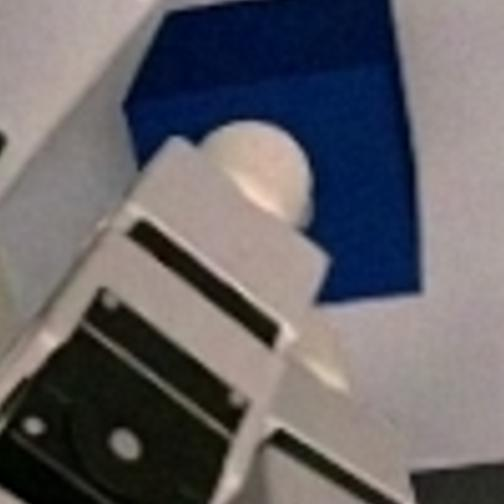

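Emit:
execute_actions(
  actions=[
    [[0,0,0,0,0,0,0,0,0,0,0,0,0,0,0,0,0,0,0,0,0,0,0.5,0.5,0,0,0,0,0,0,-0.838,0,-0.58,-0.7,0,0,0,0,-0.67,0,-0.58,-0.7,0,0,0,0,0.5,0.5],[0,0,0,0,0,0,0,0,0,0,0,0,0,0,0,0,0,0,0,0,0,0,0.5,0.5,0,0,0.0009,0,0,0,-0.758,0,-0.58,-0.7,0,0,0,0,-0.75,0,-0.58,-0.7,0,0,0,0,0.5,0.5],[0,0,0,0,0,0,0,0,0,0,0,0,0,0,0,0,0,0,0,0,0,0,0.5,0.5,0,0,0.0009,0,0,0,-0.758,0,-0.58,-0.7,0,0,0,0,-0.75,0,-0.58,-0.7,0,0,0,0,0.5,0.5],[0,0,0,0,0,0,0,0,0,0,0,0,0,0,0,0,0,0,0,0,0,0,0.5,0.5,0,0,0.0009,0,0,0,-0.758,0.23,-0.58,-0.7,0,0,0,0,-0.75,-0.23,-0.58,-0.7,0,0,0,0,0.5,0.5],[0,0,0,0,0,0,0,0,0,0,0,0,0,0,0,0,0,0,0,0,0,0,0.5,0.5,0,0,0.0009,0,0,0,-0.758,0.23,-0.58,-0.7,0,0,0,0,-0.75,-0.23,-0.58,-0.7,0,0,0,0,0.5,0.5],[0,0,0,0,0,0,0,0,0,0,0,0,0,0,0,0,0,0,0,0,0,0,0.5,0.5,0,0,0.0009,0,0,0,-0.838,0.23,-0.58,-0.7,0,0,0,0,-0.67,-0.23,-0.58,-0.7,0,0,0,0,0.5,0.5]],
    [[0,0,0,0,0,0,0,0,0,0,0,0,0,0,0,0,0,0,0,0,0,0,0.5,0.5,0,0,0,0,0,0,-0.838,0,-0.58,-0.7,0,0,0,0,-0.67,0,-0.58,-0.7,0,0,0,0,0.5,0.5],[0,0,0,0,0,0,0,0,0,0,0,0,0,0,0,0,0,0,0,0,0,0,0.5,0.5,0,0,0.0009,0,0,0,-0.758,0,-0.58,-0.7,0,0,0,0,-0.75,0,-0.58,-0.7,0,0,0,0,0.5,0.5],[0,0,0,0,0,0,0,0,0,0,0,0,0,0,0,0,0,0,0,0,0,0,0.5,0.5,0,0,0.0009,0,0,0,-0.758,0,-0.58,-0.7,0,0,0,0,-0.75,0,-0.58,-0.7,0,0,0,0,0.5,0.5],[0,0,0,0,0,0,0,0,0,0,0,0,0,0,0,0,0,0,0,0,0,0,0.5,0.5,0,0,0.0009,0,0,0,-0.758,0.23,-0.58,-0.7,0,0,0,0,-0.75,-0.23,-0.58,-0.7,0,0,0,0,0.5,0.5],[0,0,0,0,0,0,0,0,0,0,0,0,0,0,0,0,0,0,0,0,0,0,0.5,0.5,0,0,0.0009,0,0,0,-0.758,0.23,-0.58,-0.7,0,0,0,0,-0.75,-0.23,-0.58,-0.7,0,0,0,0,0.5,0.5],[0,0,0,0,0,0,0,0,0,0,0,0,0,0,0,0,0,0,0,0,0,0,0.5,0.5,0,0,0.0009,0,0,0,-0.838,0.23,-0.58,-0.7,0,0,0,0,-0.67,-0.23,-0.58,-0.7,0,0,0,0,0.5,0.5]],
    [[0,0,0,0,0,0,0,0,0,0,0,0,0,0,0,0,0,0,0,0,0,0,0.5,0.5,0,0,0,0,0,0,-0.838,0,-0.58,-0.7,0,0,0,0,-0.67,0,-0.58,-0.7,0,0,0,0,0.5,0.5],[0,0,0,0,0,0,0,0,0,0,0,0,0,0,0,0,0,0,0,0,0,0,0.5,0.5,0,0,0.0009,0,0,0,-0.758,0,-0.58,-0.7,0,0,0,0,-0.75,0,-0.58,-0.7,0,0,0,0,0.5,0.5],[0,0,0,0,0,0,0,0,0,0,0,0,0,0,0,0,0,0,0,0,0,0,0.5,0.5,0,0,0.0009,0,0,0,-0.758,0,-0.58,-0.7,0,0,0,0,-0.75,0,-0.58,-0.7,0,0,0,0,0.5,0.5],[0,0,0,0,0,0,0,0,0,0,0,0,0,0,0,0,0,0,0,0,0,0,0.5,0.5,0,0,0.0009,0,0,0,-0.758,0.23,-0.58,-0.7,0,0,0,0,-0.75,-0.23,-0.58,-0.7,0,0,0,0,0.5,0.5],[0,0,0,0,0,0,0,0,0,0,0,0,0,0,0,0,0,0,0,0,0,0,0.5,0.5,0,0,0.0009,0,0,0,-0.758,0.23,-0.58,-0.7,0,0,0,0,-0.75,-0.23,-0.58,-0.7,0,0,0,0,0.5,0.5],[0,0,0,0,0,0,0,0,0,0,0,0,0,0,0,0,0,0,0,0,0,0,0.5,0.5,0,0,0.0009,0,0,0,-0.838,0.23,-0.58,-0.7,0,0,0,0,-0.67,-0.23,-0.58,-0.7,0,0,0,0,0.5,0.5]],
    [[0,0,0,0,0,0,0,0,0,0,0,0,0,0,0,0,0,0,0,0,0,0,0.5,0.5,0,0,0,0,0,0,-0.838,0,-0.58,-0.7,0,0,0,0,-0.67,0,-0.58,-0.7,0,0,0,0,0.5,0.5],[0,0,0,0,0,0,0,0,0,0,0,0,0,0,0,0,0,0,0,0,0,0,0.5,0.5,0,0,0.0009,0,0,0,-0.758,0,-0.58,-0.7,0,0,0,0,-0.75,0,-0.58,-0.7,0,0,0,0,0.5,0.5],[0,0,0,0,0,0,0,0,0,0,0,0,0,0,0,0,0,0,0,0,0,0,0.5,0.5,0,0,0.0009,0,0,0,-0.758,0,-0.58,-0.7,0,0,0,0,-0.75,0,-0.58,-0.7,0,0,0,0,0.5,0.5],[0,0,0,0,0,0,0,0,0,0,0,0,0,0,0,0,0,0,0,0,0,0,0.5,0.5,0,0,0.0009,0,0,0,-0.758,0.23,-0.58,-0.7,0,0,0,0,-0.75,-0.23,-0.58,-0.7,0,0,0,0,0.5,0.5],[0,0,0,0,0,0,0,0,0,0,0,0,0,0,0,0,0,0,0,0,0,0,0.5,0.5,0,0,0.0009,0,0,0,-0.758,0.23,-0.58,-0.7,0,0,0,0,-0.75,-0.23,-0.58,-0.7,0,0,0,0,0.5,0.5],[0,0,0,0,0,0,0,0,0,0,0,0,0,0,0,0,0,0,0,0,0,0,0.5,0.5,0,0,0.0009,0,0,0,-0.838,0.23,-0.58,-0.7,0,0,0,0,-0.67,-0.23,-0.58,-0.7,0,0,0,0,0.5,0.5]],
  ],
)

Scene clock: 408.20 s.
left_arm: end_effector_position=(+0.5671, +0.2068, +0.5095) hand_goal=(+0.000, +0.000, +0.000, +0.000, +0.000, +0.000, +0.000, +0.000, +0.000, +0.000, +0.000, +0.000, +0.000, +0.000, +0.000, +0.000) hand_measured=(-0.012, -0.002, -0.006, -0.004, +0.002, -0.004, +0.000, -0.002, -0.016, +0.004, -0.004, -0.002, -0.006, +0.000, +0.000, +0.002) hand_current_ma=(-15, -1, -4, -2, +1, -4, +0, -1, -20, +1, -3, -1, -5, +0, +0, +1) hand_state=(goal, goal, goal, goal, goal, goal, goal, goal, goal, goal, goal, goal, goal, goal, goal, goal) hand_current_limit=0.50 hand_speed=0.50 end_effector_quat_wxyz=(+0.000, +1.000, -0.017, +0.000) | right_arm: end_effector_position=(+0.6414, +0.0646, +0.4199) hand_goal=(-0.838, +0.230, -0.580, -0.700, +0.000, +0.000, +0.000, +0.000, -0.670, -0.230, -0.580, -0.700, +0.000, +0.000, +0.000, +0.000) hand_measured=(-0.824, +0.106, -0.578, -0.702, +0.002, -0.004, +0.002, -0.002, -0.682, -0.108, -0.582, -0.700, -0.006, +0.000, +0.000, +0.002) hand_current_ma=(+12, -268, +0, +0, +0, -2, +0, +0, -8, +263, +0, +0, -3, +0, +0, +1) hand_state=(goal, blocked, goal, goal, goal, goal, goal, goal, goal, blocked, goal, goal, goal, goal, goal, goal) hand_current_limit=0.50 hand_speed=0.50 end_effector_quat_wxyz=(+0.000, +0.439, +0.899, +0.000)
Joint positions: left_arm=[-2.434 -1.955 -0.702 -2.056 1.57 2.312] | right_arm=[-0.186 -1.433 1.264 -1.403 -1.571 -0.849]
Joint torques (N m): left_arm=[-10.53 32.5 22.24 3.41 -2.73 2.15] | right_arm=[-3.95 -41.32 -16.17 -4.47 0.46 -1.81]
Wrist force (N): left_arm=[-0.8 -0.5 0.1] | right_arm=[0.2 -0.1 -0.8]
Wrist torque (N m): left_arm=[0.10 0.13 -0.22] | right_arm=[0.17 0.01 0.07]
Wrist force, peak (N): left_arm=[-0.8 -0.8 0.0] | right_arm=[0.3 -0.1 2.1]
Hand target: left_arm +0.5671, +0.2068, +0.5095; +0.000, +1.000, -0.017, +0.000 | right_arm +0.6414, +0.0646, +0.4199; +0.000, +0.439, +0.899, +0.000
Off the commanded pose: left_arm 0.000 m, 0 deg | right_arm 0.000 m, 0 deg.

Emit:
execute_actions(
  actions=[
    [[0,0,0,0,0,0,0,0,0,0,0,0,0,0,0,0,0,0,0,0,0,0,0.5,0.5,0,0,0,0,0,0,-0.838,0,-0.58,-0.7,0,0,0,0,-0.67,0,-0.58,-0.7,0,0,0,0,0.5,0.5],[0,0,0,0,0,0,0,0,0,0,0,0,0,0,0,0,0,0,0,0,0,0,0.5,0.5,0,0,0.0009,0,0,0,-0.758,0,-0.58,-0.7,0,0,0,0,-0.75,0,-0.58,-0.7,0,0,0,0,0.5,0.5],[0,0,0,0,0,0,0,0,0,0,0,0,0,0,0,0,0,0,0,0,0,0,0.5,0.5,0,0,0.0009,0,0,0,-0.758,0,-0.58,-0.7,0,0,0,0,-0.75,0,-0.58,-0.7,0,0,0,0,0.5,0.5],[0,0,0,0,0,0,0,0,0,0,0,0,0,0,0,0,0,0,0,0,0,0,0.5,0.5,0,0,0.0009,0,0,0,-0.758,0.23,-0.58,-0.7,0,0,0,0,-0.75,-0.23,-0.58,-0.7,0,0,0,0,0.5,0.5],[0,0,0,0,0,0,0,0,0,0,0,0,0,0,0,0,0,0,0,0,0,0,0.5,0.5,0,0,0.0009,0,0,0,-0.758,0.23,-0.58,-0.7,0,0,0,0,-0.75,-0.23,-0.58,-0.7,0,0,0,0,0.5,0.5],[0,0,0,0,0,0,0,0,0,0,0,0,0,0,0,0,0,0,0,0,0,0,0.5,0.5,0,0,0.0009,0,0,0,-0.838,0.23,-0.58,-0.7,0,0,0,0,-0.67,-0.23,-0.58,-0.7,0,0,0,0,0.5,0.5]],
    [[0,0,0,0,0,0,0,0,0,0,0,0,0,0,0,0,0,0,0,0,0,0,0.5,0.5,0,0,0,0,0,0,-0.838,0,-0.58,-0.7,0,0,0,0,-0.67,0,-0.58,-0.7,0,0,0,0,0.5,0.5],[0,0,0,0,0,0,0,0,0,0,0,0,0,0,0,0,0,0,0,0,0,0,0.5,0.5,0,0,0.0009,0,0,0,-0.758,0,-0.58,-0.7,0,0,0,0,-0.75,0,-0.58,-0.7,0,0,0,0,0.5,0.5],[0,0,0,0,0,0,0,0,0,0,0,0,0,0,0,0,0,0,0,0,0,0,0.5,0.5,0,0,0.0009,0,0,0,-0.758,0,-0.58,-0.7,0,0,0,0,-0.75,0,-0.58,-0.7,0,0,0,0,0.5,0.5],[0,0,0,0,0,0,0,0,0,0,0,0,0,0,0,0,0,0,0,0,0,0,0.5,0.5,0,0,0.0009,0,0,0,-0.758,0.23,-0.58,-0.7,0,0,0,0,-0.75,-0.23,-0.58,-0.7,0,0,0,0,0.5,0.5],[0,0,0,0,0,0,0,0,0,0,0,0,0,0,0,0,0,0,0,0,0,0,0.5,0.5,0,0,0.0009,0,0,0,-0.758,0.23,-0.58,-0.7,0,0,0,0,-0.75,-0.23,-0.58,-0.7,0,0,0,0,0.5,0.5],[0,0,0,0,0,0,0,0,0,0,0,0,0,0,0,0,0,0,0,0,0,0,0.5,0.5,0,0,0.0009,0,0,0,-0.838,0.23,-0.58,-0.7,0,0,0,0,-0.67,-0.23,-0.58,-0.7,0,0,0,0,0.5,0.5]],
    [[0,0,0,0,0,0,0,0,0,0,0,0,0,0,0,0,0,0,0,0,0,0,0.5,0.5,0,0,0,0,0,0,-0.838,0,-0.58,-0.7,0,0,0,0,-0.67,0,-0.58,-0.7,0,0,0,0,0.5,0.5],[0,0,0,0,0,0,0,0,0,0,0,0,0,0,0,0,0,0,0,0,0,0,0.5,0.5,0,0,0.0009,0,0,0,-0.758,0,-0.58,-0.7,0,0,0,0,-0.75,0,-0.58,-0.7,0,0,0,0,0.5,0.5],[0,0,0,0,0,0,0,0,0,0,0,0,0,0,0,0,0,0,0,0,0,0,0.5,0.5,0,0,0.0009,0,0,0,-0.758,0,-0.58,-0.7,0,0,0,0,-0.75,0,-0.58,-0.7,0,0,0,0,0.5,0.5],[0,0,0,0,0,0,0,0,0,0,0,0,0,0,0,0,0,0,0,0,0,0,0.5,0.5,0,0,0.0009,0,0,0,-0.758,0.23,-0.58,-0.7,0,0,0,0,-0.75,-0.23,-0.58,-0.7,0,0,0,0,0.5,0.5],[0,0,0,0,0,0,0,0,0,0,0,0,0,0,0,0,0,0,0,0,0,0,0.5,0.5,0,0,0.0009,0,0,0,-0.758,0.23,-0.58,-0.7,0,0,0,0,-0.75,-0.23,-0.58,-0.7,0,0,0,0,0.5,0.5],[0,0,0,0,0,0,0,0,0,0,0,0,0,0,0,0,0,0,0,0,0,0,0.5,0.5,0,0,0.0009,0,0,0,-0.838,0.23,-0.58,-0.7,0,0,0,0,-0.67,-0.23,-0.58,-0.7,0,0,0,0,0.5,0.5]],
    [[0,0,0,0,0,0,0,0,0,0,0,0,0,0,0,0,0,0,0,0,0,0,0.5,0.5,0,0,0,0,0,0,-0.838,0,-0.58,-0.7,0,0,0,0,-0.67,0,-0.58,-0.7,0,0,0,0,0.5,0.5],[0,0,0,0,0,0,0,0,0,0,0,0,0,0,0,0,0,0,0,0,0,0,0.5,0.5,0,0,0.0009,0,0,0,-0.758,0,-0.58,-0.7,0,0,0,0,-0.75,0,-0.58,-0.7,0,0,0,0,0.5,0.5],[0,0,0,0,0,0,0,0,0,0,0,0,0,0,0,0,0,0,0,0,0,0,0.5,0.5,0,0,0.0009,0,0,0,-0.758,0,-0.58,-0.7,0,0,0,0,-0.75,0,-0.58,-0.7,0,0,0,0,0.5,0.5],[0,0,0,0,0,0,0,0,0,0,0,0,0,0,0,0,0,0,0,0,0,0,0.5,0.5,0,0,0.0009,0,0,0,-0.758,0.23,-0.58,-0.7,0,0,0,0,-0.75,-0.23,-0.58,-0.7,0,0,0,0,0.5,0.5],[0,0,0,0,0,0,0,0,0,0,0,0,0,0,0,0,0,0,0,0,0,0,0.5,0.5,0,0,0.0009,0,0,0,-0.758,0.23,-0.58,-0.7,0,0,0,0,-0.75,-0.23,-0.58,-0.7,0,0,0,0,0.5,0.5],[0,0,0,0,0,0,0,0,0,0,0,0,0,0,0,0,0,0,0,0,0,0,0.5,0.5,0,0,0.0009,0,0,0,-0.838,0.23,-0.58,-0.7,0,0,0,0,-0.67,-0.23,-0.58,-0.7,0,0,0,0,0.5,0.5]],
    [[0,0,0,0,0,0,0,0,0,0,0,0,0,0,0,0,0,0,0,0,0,0,0.5,0.5,0,0,0,0,0,0,-0.838,0,-0.58,-0.7,0,0,0,0,-0.67,0,-0.58,-0.7,0,0,0,0,0.5,0.5],[0,0,0,0,0,0,0,0,0,0,0,0,0,0,0,0,0,0,0,0,0,0,0.5,0.5,0,0,0.0009,0,0,0,-0.758,0,-0.58,-0.7,0,0,0,0,-0.75,0,-0.58,-0.7,0,0,0,0,0.5,0.5],[0,0,0,0,0,0,0,0,0,0,0,0,0,0,0,0,0,0,0,0,0,0,0.5,0.5,0,0,0.0009,0,0,0,-0.758,0,-0.58,-0.7,0,0,0,0,-0.75,0,-0.58,-0.7,0,0,0,0,0.5,0.5],[0,0,0,0,0,0,0,0,0,0,0,0,0,0,0,0,0,0,0,0,0,0,0.5,0.5,0,0,0.0009,0,0,0,-0.758,0.23,-0.58,-0.7,0,0,0,0,-0.75,-0.23,-0.58,-0.7,0,0,0,0,0.5,0.5],[0,0,0,0,0,0,0,0,0,0,0,0,0,0,0,0,0,0,0,0,0,0,0.5,0.5,0,0,0.0009,0,0,0,-0.758,0.23,-0.58,-0.7,0,0,0,0,-0.75,-0.23,-0.58,-0.7,0,0,0,0,0.5,0.5],[0,0,0,0,0,0,0,0,0,0,0,0,0,0,0,0,0,0,0,0,0,0,0.5,0.5,0,0,0.0009,0,0,0,-0.838,0.23,-0.58,-0.7,0,0,0,0,-0.67,-0.23,-0.58,-0.7,0,0,0,0,0.5,0.5]],
  ],
)

Scene clock: 413.07 s.
left_arm: end_effector_position=(+0.5671, +0.2068, +0.5095) hand_goal=(+0.000, +0.000, +0.000, +0.000, +0.000, +0.000, +0.000, +0.000, +0.000, +0.000, +0.000, +0.000, +0.000, +0.000, +0.000, +0.000) hand_measured=(-0.012, -0.002, -0.006, -0.004, +0.002, -0.004, +0.000, -0.002, -0.016, +0.004, -0.004, -0.002, -0.006, +0.000, +0.000, +0.002) hand_current_ma=(-15, -1, -4, -2, +1, -4, +0, -1, -20, +1, -3, -1, -5, +0, +0, +1) hand_state=(goal, goal, goal, goal, goal, goal, goal, goal, goal, goal, goal, goal, goal, goal, goal, goal) hand_current_limit=0.50 hand_speed=0.50 end_effector_quat_wxyz=(+0.000, +1.000, -0.017, +0.000) | right_arm: end_effector_position=(+0.6414, +0.0646, +0.4172) hand_goal=(-0.838, +0.230, -0.580, -0.700, +0.000, +0.000, +0.000, +0.000, -0.670, -0.230, -0.580, -0.700, +0.000, +0.000, +0.000, +0.000) hand_measured=(-0.772, +0.076, -0.562, -0.692, +0.002, -0.004, +0.002, -0.002, -0.734, -0.074, -0.596, -0.710, -0.006, +0.000, +0.000, +0.002) hand_current_ma=(+138, -384, +17, +4, +0, -2, +0, +0, -130, +389, -13, -6, -3, +0, +0, +1) hand_state=(blocked, blocked, goal, goal, goal, goal, goal, goal, blocked, blocked, goal, goal, goal, goal, goal, goal) hand_current_limit=0.50 hand_speed=0.50 end_effector_quat_wxyz=(+0.000, +0.439, +0.899, +0.000)
Joint positions: left_arm=[-2.434 -1.955 -0.702 -2.056 1.57 2.312] | right_arm=[-0.186 -1.434 1.272 -1.41 -1.571 -0.849]
Joint torques (N m): left_arm=[-11.53 33.76 15.45 3.88 -2.92 1.85] | right_arm=[-1.03 -39.44 -14.22 -4.21 -0.49 -0.42]
Wrist force (N): left_arm=[-0.7 -0.3 0.0] | right_arm=[0.2 -0.1 -4.9]
Wrist torque (N m): left_arm=[0.13 0.12 -0.22] | right_arm=[0.45 0.08 0.05]
Wrist force, peak (N): left_arm=[-1.0 -0.6 0.1] | right_arm=[0.2 -0.1 -4.9]
Hand target: left_arm +0.5671, +0.2068, +0.5095; +0.000, +1.000, -0.017, +0.000 | right_arm +0.6414, +0.0646, +0.4172; +0.000, +0.439, +0.899, +0.000
Off the commanded pose: left_arm 0.000 m, 0 deg | right_arm 0.000 m, 0 deg.

Emit:
execute_actions(
  actions=[
    [[0,0,0,0,0,0,0,0,0,0,0,0,0,0,0,0,0,0,0,0,0,0,0.5,0.5,0,0,0,0,0,0,-0.772,-0.08,-0.58,-0.7,0,0,0,0,-0.734,0.08,-0.58,-0.7,0,0,0,0,0.5,0.5]],
  ],
)

Emit:
move(
  target=[0,0,0,0,0,0,-0.75,-0.1,-0.58,-0.7,0,0,0,0,-0.758,0.1,-0.58,-0.7,0,0,0,0,0.5,0.5,0,0,-0.1445,0,0,0,-0.758,-0.08,-0.58,-0.7,0,0,0,0,-0.75,0.08,-0.58,-0.7,0,0,0,0,0.5,0.5],
  speed=0.3,
  cameras=["cam_right_wrist","cam_line"],
)

Emit:
zoom_image(
  camera="cam_right_wrist",
  region=[246, 180, 326, 260],
)

Emit:
zoom_image(
  camera="cam_line",
  region=[262, 210, 342, 290],
)

Scene clock: 415.87 s.
left_arm: end_effector_position=(+0.5671, +0.2068, +0.5095) hand_goal=(+0.000, +0.000, +0.000, +0.000, +0.000, +0.000, +0.000, +0.000, +0.000, +0.000, +0.000, +0.000, +0.000, +0.000, +0.000, +0.000) hand_measured=(-0.012, -0.002, -0.006, -0.004, +0.002, -0.004, +0.000, -0.002, -0.016, +0.004, -0.004, -0.002, -0.006, +0.000, +0.000, +0.002) hand_current_ma=(-15, -1, -4, -2, +1, -4, +0, -1, -20, +1, -3, -1, -5, +0, +0, +1) hand_state=(goal, goal, goal, goal, goal, goal, goal, goal, goal, goal, goal, goal, goal, goal, goal, goal) hand_current_limit=0.50 hand_speed=0.50 end_effector_quat_wxyz=(+0.000, +1.000, -0.017, +0.000) | right_arm: end_effector_position=(+0.6414, +0.0646, +0.4172) hand_goal=(-0.772, -0.080, -0.580, -0.700, +0.000, +0.000, +0.000, +0.000, -0.734, +0.080, -0.580, -0.700, +0.000, +0.000, +0.000, +0.000) hand_measured=(-0.766, -0.080, -0.576, -0.698, +0.002, -0.004, +0.002, -0.002, -0.736, +0.080, -0.582, -0.704, -0.006, +0.000, +0.000, +0.002) hand_current_ma=(+2, +0, +1, +1, +0, -2, +0, +0, +0, +0, -1, -1, -3, +0, +0, +1) hand_state=(goal, goal, goal, goal, goal, goal, goal, goal, goal, goal, goal, goal, goal, goal, goal, goal) hand_current_limit=0.50 hand_speed=0.50 end_effector_quat_wxyz=(+0.000, +0.439, +0.899, +0.000)
Joint positions: left_arm=[-2.434 -1.955 -0.702 -2.056 1.57 2.312] | right_arm=[-0.186 -1.434 1.272 -1.41 -1.571 -0.849]
Joint torques (N m): left_arm=[-10.86 33.03 11.13 4.04 -2.73 1.78] | right_arm=[1.17 -32.45 -20.19 -4.08 -0.28 0.46]
Wrist force (N): left_arm=[-0.5 -0.5 0.0] | right_arm=[0.2 0.0 -0.9]
Wrist torque (N m): left_arm=[0.11 0.09 -0.20] | right_arm=[0.18 0.02 0.06]
Wrist force, peak (N): left_arm=[-0.8 -0.8 -0.1] | right_arm=[0.1 -0.2 -5.4]
Hand target: left_arm +0.5671, +0.2068, +0.5095; +0.000, +1.000, -0.017, +0.000 | right_arm +0.6414, +0.0646, +0.4172; +0.000, +0.439, +0.899, +0.000
Off the commanded pose: left_arm 0.000 m, 0 deg | right_arm 0.000 m, 0 deg.

Scene clock: 417.00 s.
left_arm: end_effector_position=(+0.5671, +0.2068, +0.5095) hand_goal=(-0.750, -0.100, -0.580, -0.700, +0.000, +0.000, +0.000, +0.000, -0.758, +0.100, -0.580, -0.700, +0.000, +0.000, +0.000, +0.000) hand_measured=(-0.748, -0.096, -0.578, -0.698, +0.002, -0.004, +0.000, -0.002, -0.756, +0.096, -0.578, -0.698, -0.006, +0.000, +0.000, +0.002) hand_current_ma=(+1, +2, +1, +1, +1, -4, +0, -1, +1, -2, +1, +1, -5, +0, +0, +1) hand_state=(goal, goal, goal, goal, goal, goal, goal, goal, goal, goal, goal, goal, goal, goal, goal, goal) hand_current_limit=0.50 hand_speed=0.50 end_effector_quat_wxyz=(+0.000, +1.000, -0.017, +0.000) | right_arm: end_effector_position=(+0.6413, +0.0646, +0.5038) hand_goal=(-0.758, -0.080, -0.580, -0.700, +0.000, +0.000, +0.000, +0.000, -0.750, +0.080, -0.580, -0.700, +0.000, +0.000, +0.000, +0.000) hand_measured=(-0.758, -0.080, -0.576, -0.698, +0.002, -0.004, +0.002, -0.002, -0.746, +0.080, -0.582, -0.704, -0.006, +0.000, +0.000, +0.002) hand_current_ma=(+0, +0, +1, +1, +0, -2, +0, +0, +2, +0, +0, -1, -3, +0, +0, +1) hand_state=(goal, goal, goal, goal, goal, goal, goal, goal, goal, goal, goal, goal, goal, goal, goal, goal) hand_current_limit=0.50 hand_speed=0.50 end_effector_quat_wxyz=(+0.000, +0.439, +0.899, +0.000)
Joint positions: left_arm=[-2.434 -1.955 -0.702 -2.056 1.57 2.312] | right_arm=[-0.186 -1.371 0.966 -1.168 -1.571 -0.849]
Joint torques (N m): left_arm=[-11.45 32.91 10.42 3.45 0.75 1.82] | right_arm=[7.67 -24 -28.76 -0.13 -1.33 2.85]
Wrist force (N): left_arm=[-0.5 -0.5 0.0] | right_arm=[0.5 0.1 -0.8]
Wrist torque (N m): left_arm=[0.02 0.09 -0.20] | right_arm=[0.19 -0.01 0.18]
Wrist force, peak (N): left_arm=[-0.8 -2.0 0.2] | right_arm=[0.1 -0.1 -2.2]
Hand target: left_arm +0.5671, +0.2068, +0.5095; +0.000, +1.000, -0.017, +0.000 | right_arm +0.6413, +0.0646, +0.5039; +0.000, +0.439, +0.899, +0.000
Off the commanded pose: left_arm 0.000 m, 0 deg | right_arm 0.000 m, 0 deg.
move: done
camera_calibration:
cam_right_wrist: T_world_to_cam=[[0.981868, -0.189475, -0.00592759, -0.581876], [-0.129909, -0.695307, 0.706874, -0.264986], [-0.138056, -0.693287, -0.707314, 0.60972], [0, 0, 0, 1]] pos_world=[0.621077, 0.128214, 0.615126]
Images, in order (width x height): cam_line 896x504, cam_right_wrist 616x616.

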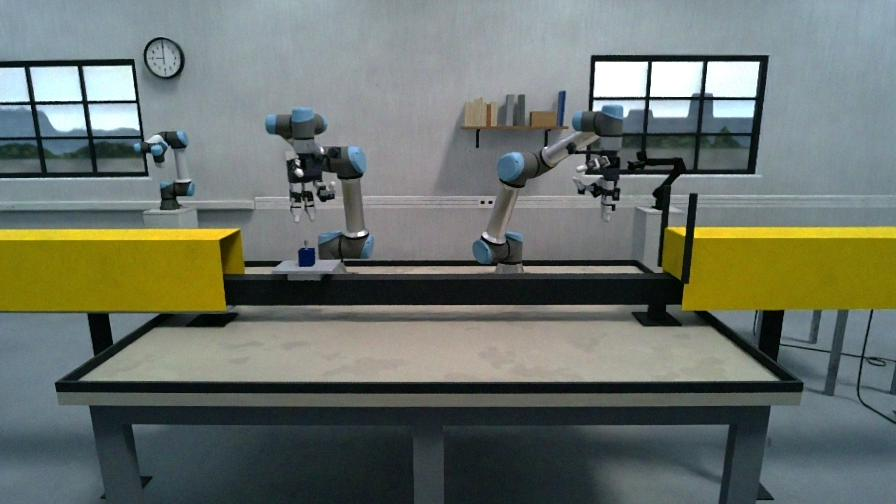

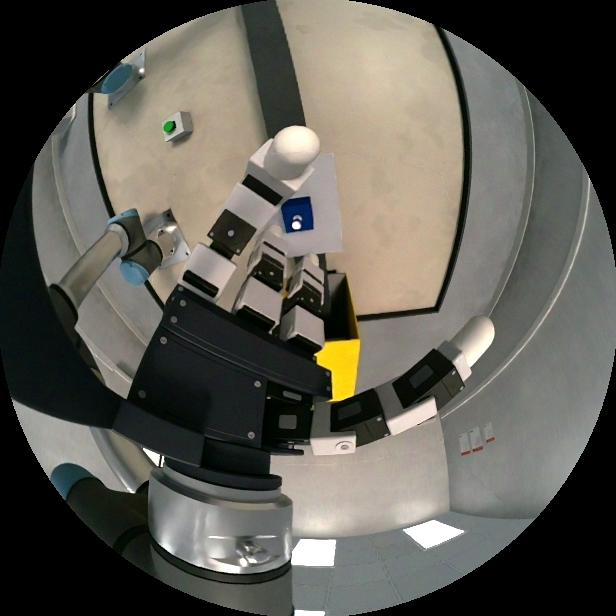

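Scaled by 6.300 from the camera's 616x616 image, which has a finer 880x880 frame.

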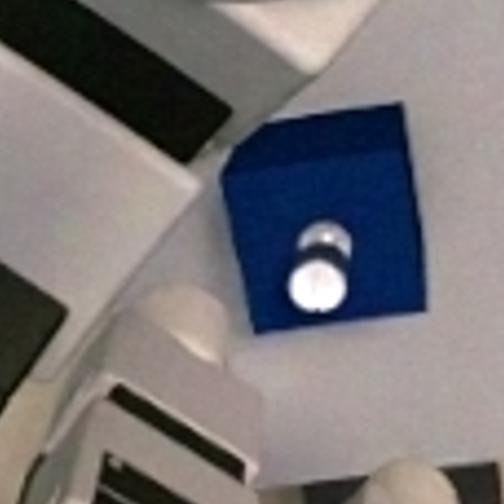

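Scaled by 6.300 from the camera's 896x504 image, which has a finer 1280x720 frame.

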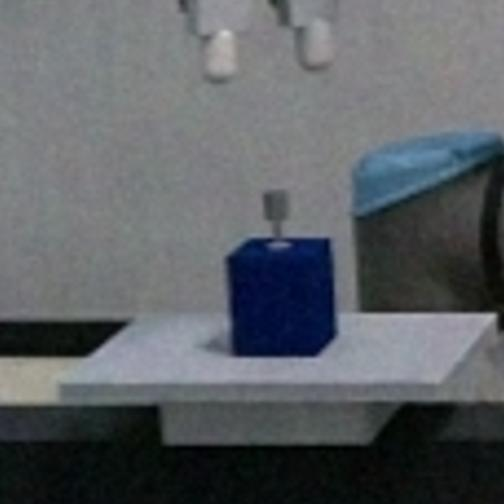

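Emit:
move(
  target=[
    [0,0,0,0,0,0,-0.75,-0.1,-0.58,-0.7,0,0,0,0,-0.758,0.1,-0.58,-0.7,0,0,0,0,0.5,0.5,0.7533,-0.0473,0,0,0,0,0,0,0,0,0,0,0,0,-0.75,0,-0.576,-0.696,0,0,0,0,0.5,0.5],
    [0,0,0,0,0,0,-0.75,-0.1,-0.58,-0.7,0,0,0,0,-0.758,0.1,-0.58,-0.7,0,0,0,0,0.5,0.5,0.7533,-0.0473,0.48,0,0,0,0,0,0,0,0,0,0,0,-0.75,0,-0.576,-0.696,0,0,0,0,0.5,0.5],
  ],
  speed=0.2,
  blend=[0.03,0],
  cameras=["cam_right_wrist","cam_high"],
)

Scene clock: 421.83 s.
left_arm: end_effector_position=(+0.5671, +0.2068, +0.5095) hand_goal=(-0.750, -0.100, -0.580, -0.700, +0.000, +0.000, +0.000, +0.000, -0.758, +0.100, -0.580, -0.700, +0.000, +0.000, +0.000, +0.000) hand_measured=(-0.748, -0.096, -0.578, -0.698, +0.002, -0.004, +0.000, -0.002, -0.756, +0.096, -0.578, -0.698, -0.006, +0.000, +0.000, +0.002) hand_current_ma=(+1, +2, +1, +1, +1, -4, +0, -1, +1, -2, +1, +1, -5, +0, +0, +1) hand_state=(goal, goal, goal, goal, goal, goal, goal, goal, goal, goal, goal, goal, goal, goal, goal, goal) hand_current_limit=0.50 hand_speed=0.50 end_effector_quat_wxyz=(+0.000, +1.000, -0.017, +0.000) | right_arm: end_effector_position=(+0.3411, +0.4035, +0.2156) hand_goal=(+0.000, +0.000, +0.000, +0.000, +0.000, +0.000, +0.000, +0.000, -0.750, +0.000, -0.576, -0.696, +0.000, +0.000, +0.000, +0.000) hand_measured=(-0.014, -0.002, -0.006, -0.004, +0.002, -0.004, +0.002, -0.002, -0.746, +0.002, -0.578, -0.700, -0.006, +0.000, +0.000, +0.002) hand_current_ma=(-12, -1, -3, -1, +0, -2, +0, +0, +1, +1, +0, -1, -3, +0, +0, +1) hand_state=(goal, goal, goal, goal, goal, goal, goal, goal, goal, goal, goal, goal, goal, goal, goal, goal) hand_current_limit=0.50 hand_speed=0.50 end_effector_quat_wxyz=(+0.000, +0.439, +0.899, +0.000)
Joint positions: left_arm=[-2.434 -1.955 -0.702 -2.056 1.57 2.312] | right_arm=[0.657 -1.652 2.02 -1.939 -1.571 -0.005]
Joint torques (N m): left_arm=[-10.34 34.35 10.35 0.19 2.57 1.53] | right_arm=[8.01 -11.26 -14.75 -4.41 -0.21 1.91]
Wrist force (N): left_arm=[-0.6 -0.8 0.0] | right_arm=[0.3 -0.2 -0.7]
Wrist torque (N m): left_arm=[-0.02 0.11 -0.20] | right_arm=[0.18 0.01 0.09]
Wrist force, peak (N): left_arm=[-0.7 -0.7 0.2] | right_arm=[0.9 0.0 -1.5]
Hand target: left_arm +0.5671, +0.2068, +0.5095; +0.000, +1.000, -0.017, +0.000 | right_arm +0.3411, +0.4035, +0.2156; +0.000, +0.439, +0.899, +0.000
Off the commanded pose: left_arm 0.000 m, 0 deg | right_arm 0.000 m, 0 deg.
move: done
camera_calibration:
cam_right_wrist: T_world_to_cam=[[0.981881, -0.189406, -0.00599656, -0.224646], [-0.129812, -0.695326, 0.706873, 0.135214], [-0.138056, -0.693287, -0.707315, 0.599384], [0, 0, 0, 1]] pos_world=[0.320877, 0.467014, 0.327026]
Images, in order (width x height): cam_high 896x504, cam_right_wrist 616x616.

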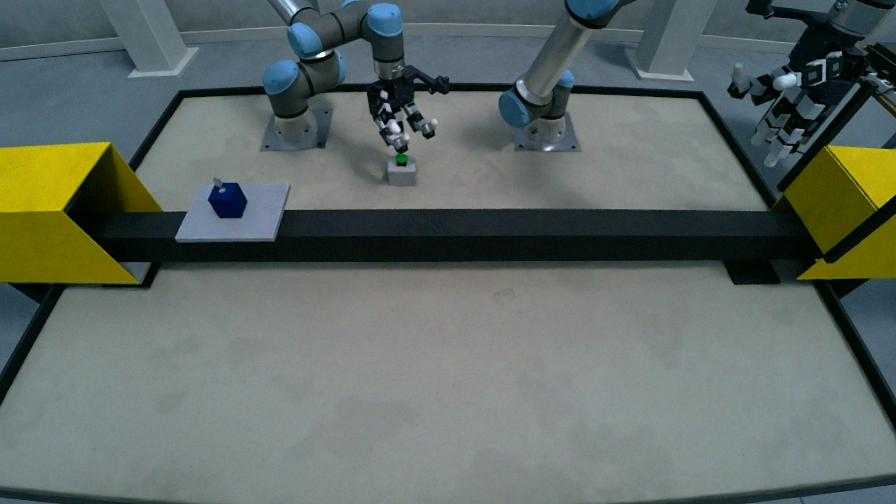

